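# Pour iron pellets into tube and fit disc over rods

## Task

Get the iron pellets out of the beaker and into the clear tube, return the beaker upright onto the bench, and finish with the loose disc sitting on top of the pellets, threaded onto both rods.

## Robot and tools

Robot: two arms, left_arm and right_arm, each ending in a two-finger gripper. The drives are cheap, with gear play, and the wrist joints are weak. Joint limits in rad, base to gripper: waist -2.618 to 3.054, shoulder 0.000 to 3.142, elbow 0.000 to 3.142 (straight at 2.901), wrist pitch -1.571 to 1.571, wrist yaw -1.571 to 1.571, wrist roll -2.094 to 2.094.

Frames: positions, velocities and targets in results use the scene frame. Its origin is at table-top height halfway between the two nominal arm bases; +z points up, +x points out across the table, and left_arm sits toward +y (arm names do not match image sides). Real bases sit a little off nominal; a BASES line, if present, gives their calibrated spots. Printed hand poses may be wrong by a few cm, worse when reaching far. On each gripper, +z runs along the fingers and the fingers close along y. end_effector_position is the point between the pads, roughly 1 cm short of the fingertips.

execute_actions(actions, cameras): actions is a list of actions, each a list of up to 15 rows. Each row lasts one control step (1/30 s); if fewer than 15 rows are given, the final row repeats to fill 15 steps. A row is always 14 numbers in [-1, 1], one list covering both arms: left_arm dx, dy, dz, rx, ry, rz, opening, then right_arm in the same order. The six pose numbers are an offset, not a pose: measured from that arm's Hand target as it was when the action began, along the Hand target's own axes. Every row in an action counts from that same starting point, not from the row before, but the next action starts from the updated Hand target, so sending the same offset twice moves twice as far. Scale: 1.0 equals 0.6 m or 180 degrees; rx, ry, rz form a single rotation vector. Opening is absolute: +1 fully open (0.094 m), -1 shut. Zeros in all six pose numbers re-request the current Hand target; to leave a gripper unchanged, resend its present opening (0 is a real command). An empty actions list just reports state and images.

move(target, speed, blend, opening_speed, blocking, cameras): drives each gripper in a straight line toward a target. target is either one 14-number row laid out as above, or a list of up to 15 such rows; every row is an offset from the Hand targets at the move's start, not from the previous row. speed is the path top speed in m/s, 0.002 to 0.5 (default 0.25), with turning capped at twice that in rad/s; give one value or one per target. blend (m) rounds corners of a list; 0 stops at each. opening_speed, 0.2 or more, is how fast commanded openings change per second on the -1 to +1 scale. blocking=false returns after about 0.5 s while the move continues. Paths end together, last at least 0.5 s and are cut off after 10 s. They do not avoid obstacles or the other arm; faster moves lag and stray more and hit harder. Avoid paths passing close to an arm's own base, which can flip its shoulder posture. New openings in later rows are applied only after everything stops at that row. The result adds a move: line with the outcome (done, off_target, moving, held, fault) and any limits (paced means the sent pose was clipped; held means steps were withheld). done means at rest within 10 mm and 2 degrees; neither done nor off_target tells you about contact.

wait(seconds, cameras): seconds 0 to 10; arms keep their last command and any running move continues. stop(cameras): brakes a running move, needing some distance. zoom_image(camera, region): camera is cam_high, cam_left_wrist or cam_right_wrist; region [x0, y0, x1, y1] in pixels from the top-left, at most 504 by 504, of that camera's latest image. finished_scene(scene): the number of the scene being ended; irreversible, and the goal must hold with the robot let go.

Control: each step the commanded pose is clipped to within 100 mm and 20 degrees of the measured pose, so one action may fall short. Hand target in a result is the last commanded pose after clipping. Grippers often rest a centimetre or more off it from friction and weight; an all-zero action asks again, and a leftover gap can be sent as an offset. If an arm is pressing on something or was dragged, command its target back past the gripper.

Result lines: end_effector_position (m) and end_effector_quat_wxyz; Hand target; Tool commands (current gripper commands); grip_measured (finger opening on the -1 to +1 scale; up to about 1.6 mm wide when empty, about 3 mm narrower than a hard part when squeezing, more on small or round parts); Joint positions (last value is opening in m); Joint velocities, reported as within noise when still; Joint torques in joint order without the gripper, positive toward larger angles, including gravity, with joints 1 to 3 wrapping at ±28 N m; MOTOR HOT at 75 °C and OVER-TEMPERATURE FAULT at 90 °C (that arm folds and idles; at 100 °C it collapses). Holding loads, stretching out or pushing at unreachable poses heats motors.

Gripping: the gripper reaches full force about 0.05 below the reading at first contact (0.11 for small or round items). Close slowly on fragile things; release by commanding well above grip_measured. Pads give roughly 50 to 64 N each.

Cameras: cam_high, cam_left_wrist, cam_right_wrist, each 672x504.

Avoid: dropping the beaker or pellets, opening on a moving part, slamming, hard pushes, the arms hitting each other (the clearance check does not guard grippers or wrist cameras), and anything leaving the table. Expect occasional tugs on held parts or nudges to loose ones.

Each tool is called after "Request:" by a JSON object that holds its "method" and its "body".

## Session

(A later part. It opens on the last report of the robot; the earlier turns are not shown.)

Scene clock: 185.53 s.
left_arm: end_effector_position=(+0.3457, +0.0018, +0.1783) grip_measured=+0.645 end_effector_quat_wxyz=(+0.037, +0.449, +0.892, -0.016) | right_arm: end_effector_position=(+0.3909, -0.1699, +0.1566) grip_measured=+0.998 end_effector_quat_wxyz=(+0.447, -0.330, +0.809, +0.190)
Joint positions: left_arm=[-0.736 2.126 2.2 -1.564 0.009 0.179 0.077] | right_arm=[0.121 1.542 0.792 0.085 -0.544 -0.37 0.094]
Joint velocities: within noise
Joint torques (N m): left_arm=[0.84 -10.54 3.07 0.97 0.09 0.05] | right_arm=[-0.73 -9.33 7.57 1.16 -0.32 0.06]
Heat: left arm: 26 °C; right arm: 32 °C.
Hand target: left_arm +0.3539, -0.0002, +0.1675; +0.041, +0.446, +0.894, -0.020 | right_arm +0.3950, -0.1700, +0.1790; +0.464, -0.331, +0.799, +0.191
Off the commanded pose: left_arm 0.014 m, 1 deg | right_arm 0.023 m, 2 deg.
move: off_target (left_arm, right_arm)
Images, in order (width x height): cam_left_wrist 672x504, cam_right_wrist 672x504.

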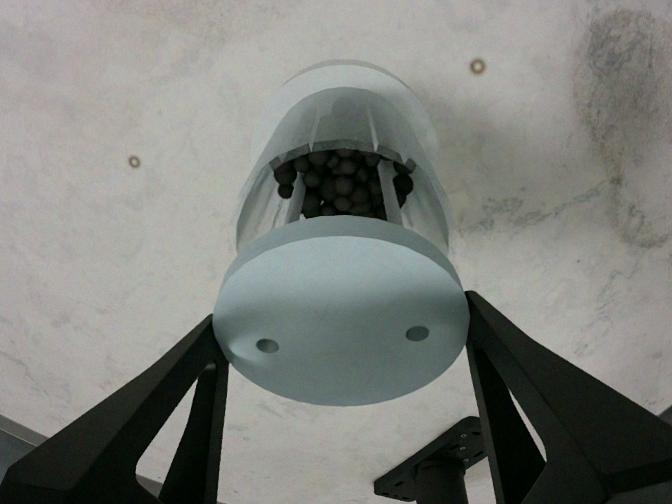

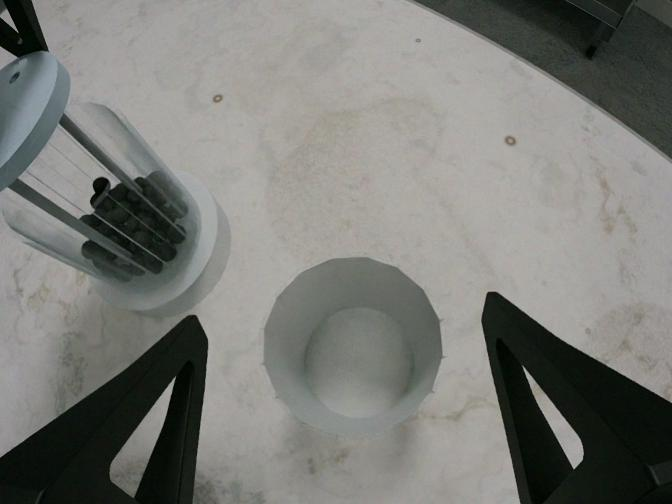

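Request:
{"method": "move", "body": {"target": [[-0.0057, 0.0002, -0.0302, 0, 0.0067, 0, 0.5, 0, 0, 0, 0, 0, 0, 1.0], [0.0035, -0.001, -0.0045, 0, 0.0067, 0, 0.5, 0, 0, 0, 0, 0, 0, 1.0]], "speed": [0.04, 0.02], "cameras": ["cam_left_wrist", "cam_right_wrist"]}}

Request:
{"method": "zoom_image", "body": {"camera": "cam_left_wrist", "region": [260, 130, 440, 230]}}

Request:
{"method": "zoom_image", "body": {"camera": "cam_left_wrist", "region": [210, 290, 480, 400]}}

Scene clock: 192.10 s.
left_arm: end_effector_position=(+0.3471, +0.0001, +0.1764) grip_measured=+0.645 end_effector_quat_wxyz=(+0.035, +0.450, +0.892, -0.015) | right_arm: end_effector_position=(+0.3909, -0.1699, +0.1566) grip_measured=+0.998 end_effector_quat_wxyz=(+0.447, -0.330, +0.809, +0.190)
Joint positions: left_arm=[-0.738 2.141 2.217 -1.57 0.008 0.179 0.077] | right_arm=[0.121 1.542 0.792 0.085 -0.544 -0.37 0.094]
Joint velocities: within noise
Joint torques (N m): left_arm=[0.77 -10.3 5.27 0.6 -0.03 0.07] | right_arm=[-0.73 -9.32 7.61 1.17 -0.29 0.05]
Heat: left arm: 26 °C; right arm: 32 °C.
Hand target: left_arm +0.3520, +0.0013, +0.1700; +0.031, +0.446, +0.894, -0.016 | right_arm +0.3950, -0.1700, +0.1790; +0.464, -0.331, +0.799, +0.191
Off the commanded pose: left_arm 0.008 m, 1 deg | right_arm 0.023 m, 2 deg.
move: off_target (right_arm)
Images, in order (width x height): cam_left_wrist 672x504, cam_right_wrist 672x504.

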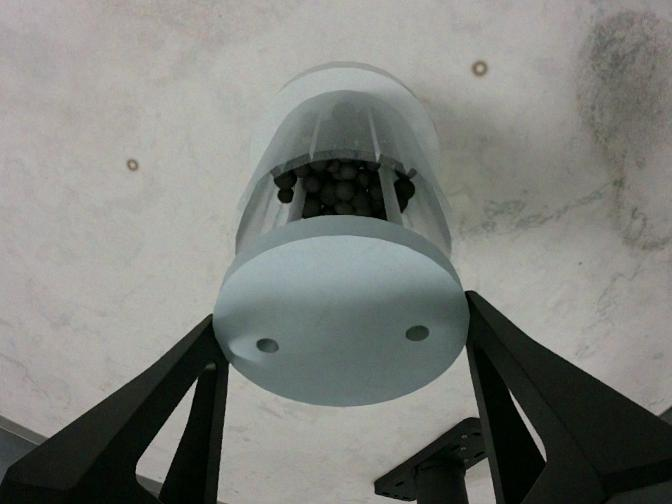

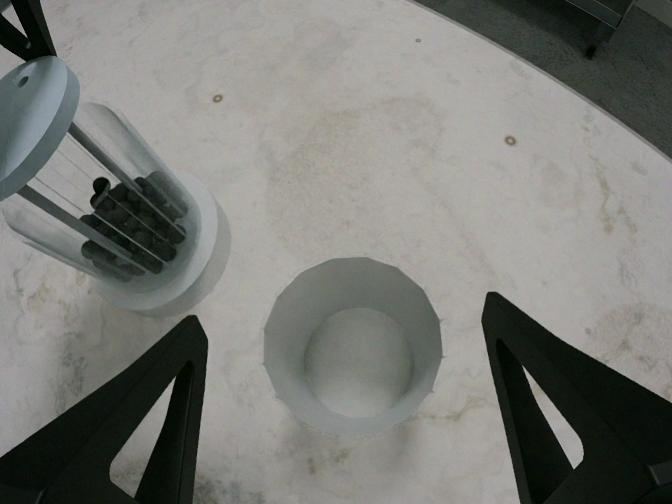

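Scaled by 2.800 from the camera's 672x504 image, which has a finer 960x720 frame.

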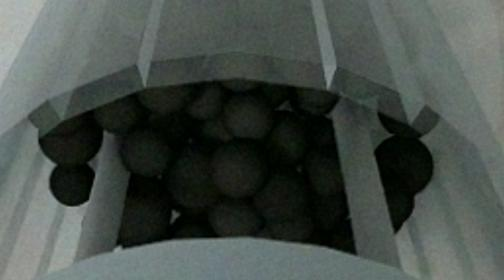

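Scaled by 1.867 from the camera's 672x504 image, which has a finer 960x720 frame.

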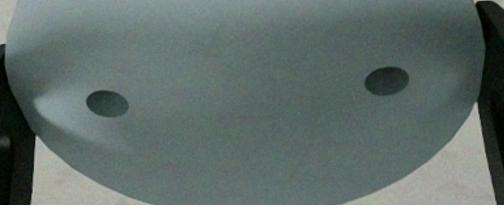

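Request:
{"method": "move", "body": {"target": [-0.0009, 0, 0.0133, 0, 0, 0, 0.5, 0, 0, 0, 0, 0, 0, 1.0], "speed": 0.02, "cameras": ["cam_left_wrist", "cam_right_wrist"]}}

Request:
{"method": "zoom_image", "body": {"camera": "cam_left_wrist", "region": [210, 290, 480, 400]}}

Request:
{"method": "zoom_image", "body": {"camera": "cam_right_wrist", "region": [0, 20, 140, 220]}}

Scene clock: 194.70 s.
left_arm: end_effector_position=(+0.3479, -0.0007, +0.1663) grip_measured=+0.645 end_effector_quat_wxyz=(+0.032, +0.450, +0.892, -0.013) | right_arm: end_effector_position=(+0.3909, -0.1699, +0.1566) grip_measured=+0.998 end_effector_quat_wxyz=(+0.447, -0.330, +0.809, +0.190)
Joint positions: left_arm=[-0.738 2.141 2.175 -1.536 0.008 0.179 0.077] | right_arm=[0.121 1.542 0.792 0.085 -0.544 -0.37 0.094]
Joint velocities: within noise
Joint torques (N m): left_arm=[0.65 -10.77 5.29 0.66 0.08 0.04] | right_arm=[-0.79 -9.29 7.69 1.19 -0.31 0.09]
Heat: left arm: 26 °C; right arm: 32 °C.
Hand target: left_arm +0.3527, +0.0005, +0.1621; +0.031, +0.446, +0.894, -0.016 | right_arm +0.3950, -0.1700, +0.1790; +0.464, -0.331, +0.799, +0.191
Off the commanded pose: left_arm 0.006 m, 1 deg | right_arm 0.023 m, 2 deg.
move: off_target (right_arm)
Images, in order (width x height): cam_left_wrist 672x504, cam_right_wrist 672x504.

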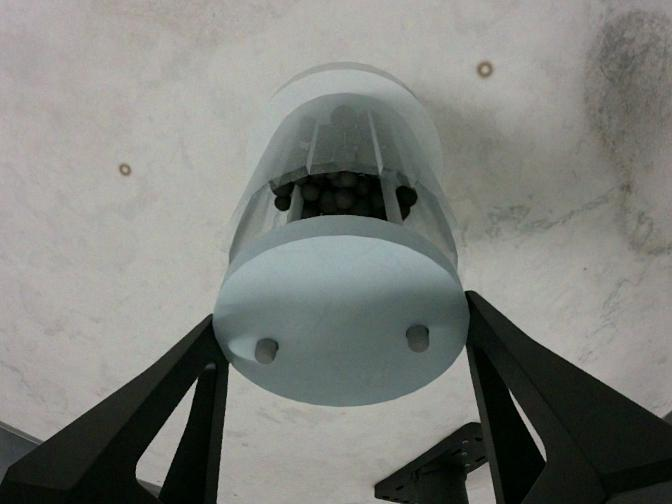

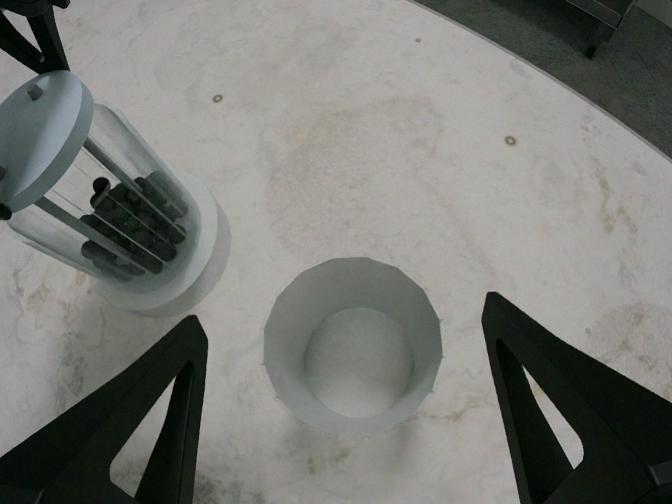

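Scaled by 1.867 from the camera's 672x504 image, which has a finer 960x720 frame.

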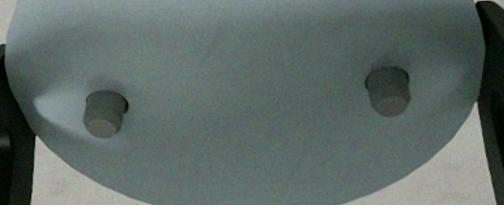

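Scaled by 2.520 from the camera's 672x504 image, which has a finer 960x720 frame.

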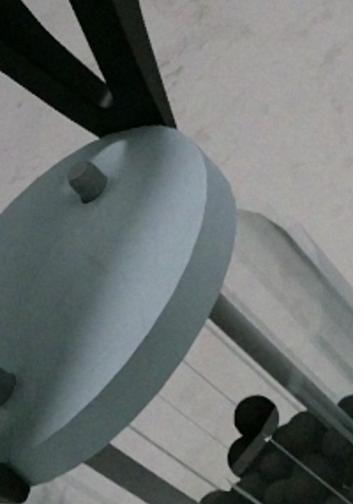

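Request:
{"method": "move", "body": {"target": [0.0042, 0, 0.0355, 0, 0, 0, 0.5, 0, 0, 0, 0, 0, 0, 1.0], "speed": 0.025, "cameras": ["cam_left_wrist", "cam_right_wrist"]}}

Request:
{"method": "zoom_image", "body": {"camera": "cam_right_wrist", "region": [0, 40, 200, 300]}}

Scene clock: 197.53 s.
left_arm: end_effector_position=(+0.3479, -0.0008, +0.1443) grip_measured=+0.645 end_effector_quat_wxyz=(+0.027, +0.450, +0.893, -0.012) | right_arm: end_effector_position=(+0.3909, -0.1699, +0.1566) grip_measured=+0.998 end_effector_quat_wxyz=(+0.447, -0.330, +0.809, +0.190)
Joint positions: left_arm=[-0.738 2.128 2.065 -1.449 0.008 0.179 0.077] | right_arm=[0.121 1.542 0.792 0.085 -0.544 -0.37 0.094]
Joint velocities: within noise
Joint torques (N m): left_arm=[0.69 -12.15 3.47 0.75 0.08 0.06] | right_arm=[-0.68 -9.33 7.51 1.17 -0.27 0.1]
Heat: left arm: 26 °C; right arm: 32 °C.
Hand target: left_arm +0.3520, +0.0013, +0.1407; +0.031, +0.446, +0.894, -0.016 | right_arm +0.3950, -0.1700, +0.1790; +0.464, -0.331, +0.799, +0.191
Off the commanded pose: left_arm 0.006 m, 1 deg | right_arm 0.023 m, 2 deg.
move: off_target (right_arm)
Images, in order (width x height): cam_left_wrist 672x504, cam_right_wrist 672x504.

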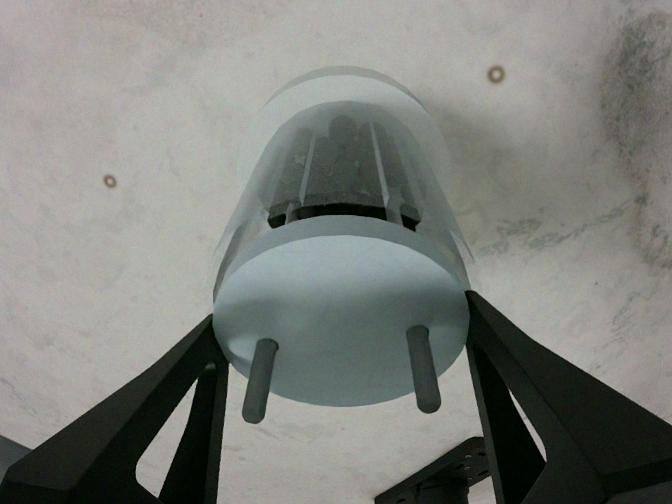

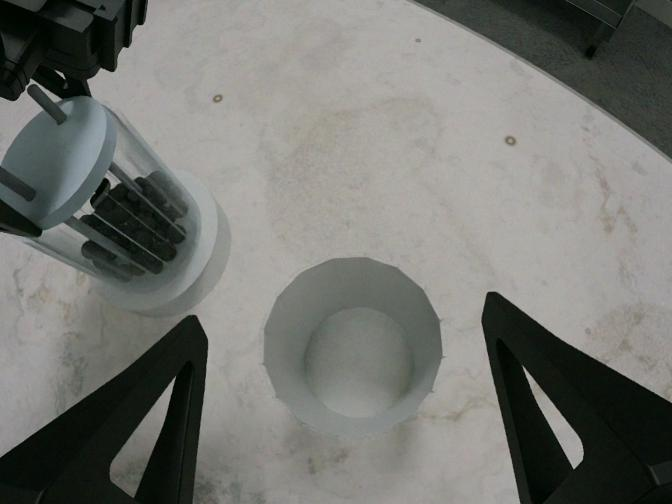

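Scaled by 1.938 from the camera's 672x504 image, which has a finer 960x720 frame.

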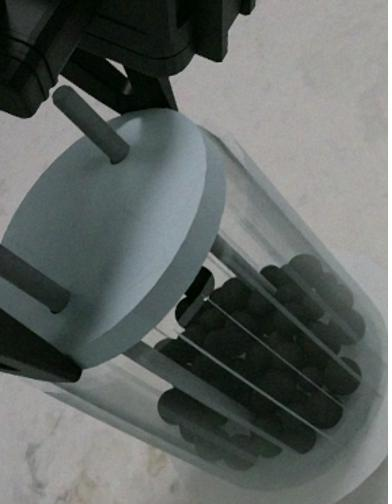

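Request:
{"method": "move", "body": {"target": [0, 0, 0, 0, 0, 0, 1.0, 0, 0, 0, 0, 0, 0, 1.0], "opening_speed": 0.5, "cameras": ["cam_left_wrist", "cam_right_wrist"]}}

Request:
{"method": "zoom_image", "body": {"camera": "cam_right_wrist", "region": [0, 40, 240, 320]}}

Scene clock: 199.57 s.
left_arm: end_effector_position=(+0.3551, +0.0068, +0.1387) grip_measured=+0.998 end_effector_quat_wxyz=(+0.028, +0.442, +0.896, -0.002) | right_arm: end_effector_position=(+0.3909, -0.1699, +0.1566) grip_measured=+0.998 end_effector_quat_wxyz=(+0.447, -0.330, +0.809, +0.190)
Joint positions: left_arm=[-0.721 2.129 2.045 -1.432 -0.011 0.179 0.094] | right_arm=[0.121 1.542 0.792 0.085 -0.544 -0.37 0.094]
Joint velocities: within noise
Joint torques (N m): left_arm=[0.08 -12.29 5.22 0.59 0.26 0.11] | right_arm=[-0.8 -9.29 7.61 1.17 -0.3 0.1]
Heat: left arm: 26 °C; right arm: 32 °C.
Hand target: left_arm +0.3520, +0.0013, +0.1407; +0.031, +0.446, +0.894, -0.016 | right_arm +0.3950, -0.1700, +0.1790; +0.464, -0.331, +0.799, +0.191
Off the commanded pose: left_arm 0.007 m, 2 deg | right_arm 0.023 m, 2 deg.
move: off_target (right_arm)
Images, in order (width x height): cam_left_wrist 672x504, cam_right_wrist 672x504.

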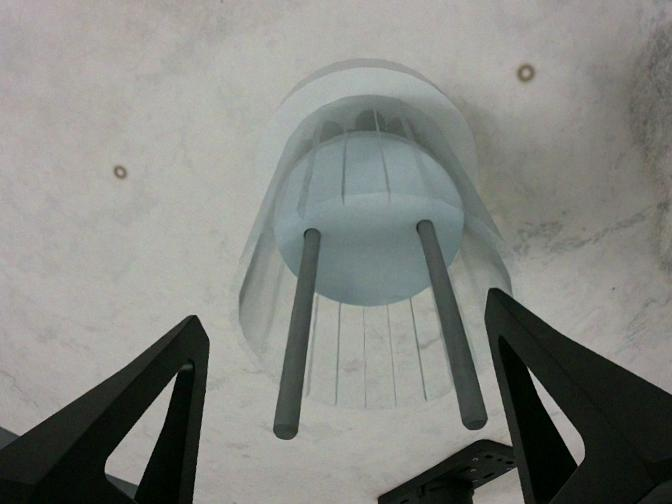

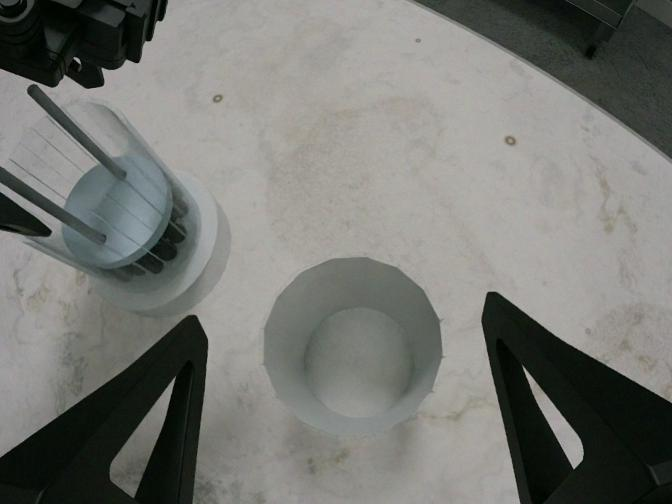

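Scaled by 1.800 from the camera's 672x504 image, which has a finer 960x720 frame.

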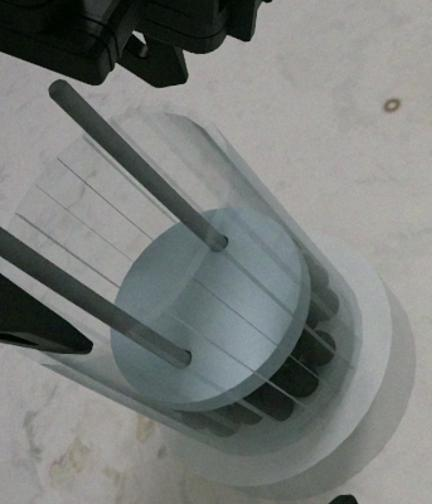

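Request:
{"method": "move", "body": {"target": [[0.0007, 0.0097, -0.0502, 0, -0.0139, 0, 1.0, 0, 0, 0, 0, 0, 0, 1.0], [-0.0052, 0.0097, -0.1332, 0, -0.0389, 0, 1.0, 0, 0, 0, 0, 0, 0, 1.0]], "speed": [0.06, 0.12], "blend": 0.01}}

Request:
{"method": "zoom_image", "body": {"camera": "cam_right_wrist", "region": [0, 40, 240, 320]}}

Request:
{"method": "zoom_image", "body": {"camera": "cam_high", "region": [290, 200, 450, 340]}}

Scene clock: 203.43 s.
left_arm: end_effector_position=(+0.3557, +0.0018, +0.1970) grip_measured=+0.998 end_effector_quat_wxyz=(+0.064, +0.443, +0.894, -0.031) | right_arm: end_effector_position=(+0.3909, -0.1699, +0.1566) grip_measured=+0.998 end_effector_quat_wxyz=(+0.447, -0.330, +0.809, +0.190)
Joint positions: left_arm=[-0.713 2.118 2.26 -1.571 0.026 0.188 0.094] | right_arm=[0.121 1.542 0.792 0.085 -0.544 -0.37 0.094]
Joint velocities: within noise
Joint torques (N m): left_arm=[0.73 -15.19 7.17 0.52 0.17 0.1] | right_arm=[-0.72 -9.31 7.61 1.21 -0.31 0.08]
Heat: left arm: 26 °C; right arm: 32 °C.
Hand target: left_arm +0.3552, +0.0068, +0.2206; +0.086, +0.444, +0.891, -0.043 | right_arm +0.3950, -0.1700, +0.1790; +0.464, -0.331, +0.799, +0.191
Off the commanded pose: left_arm 0.024 m, 3 deg | right_arm 0.023 m, 2 deg.
joint sent to its limit (left arm) — joint 4 (wrist pitch), lower limit. The joint targets are off in position, not in orientation.
move: off_target (left_arm, right_arm)

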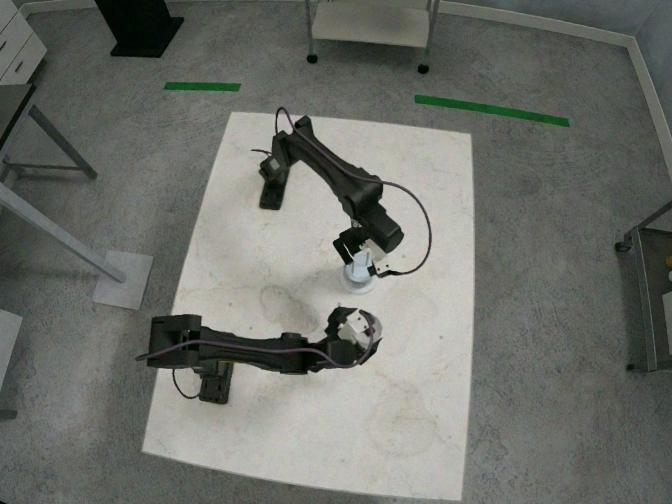

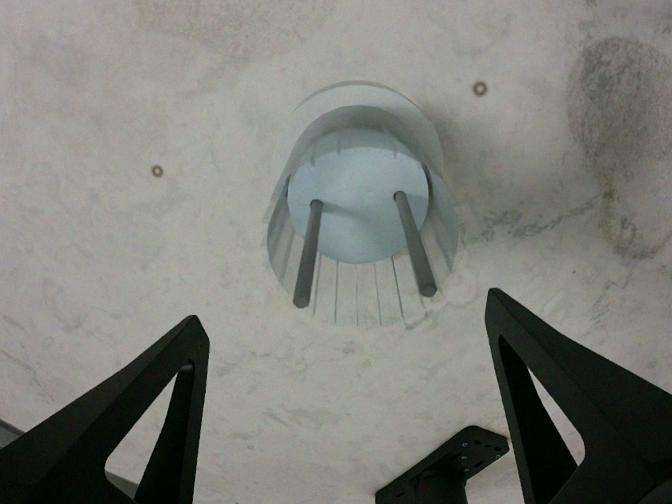

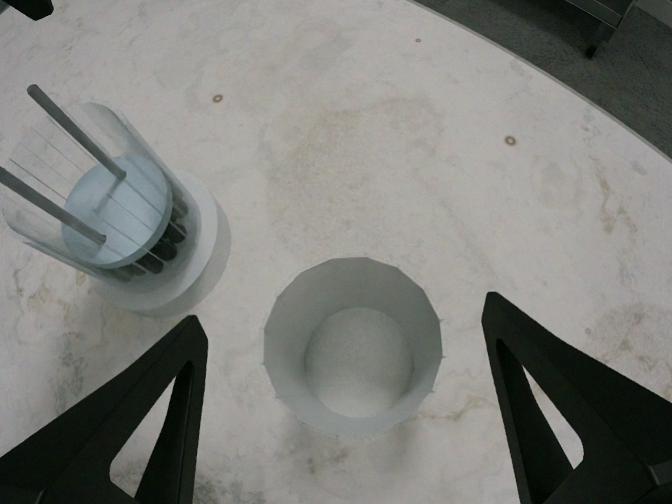

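Scaled by 1.800 from the camera's 672x504 image, which has a finer 960x720 frame.

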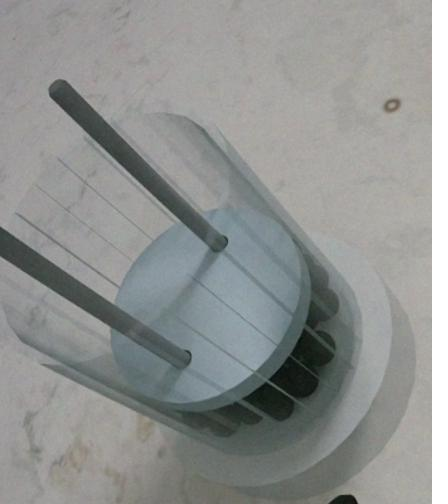

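Scaled by 3.150.

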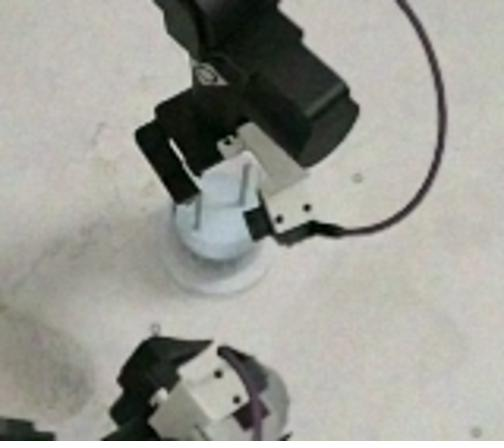

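Request:
{"method": "finished_scene", "body": {"scene": 2}}

The scene is finished: the task was done.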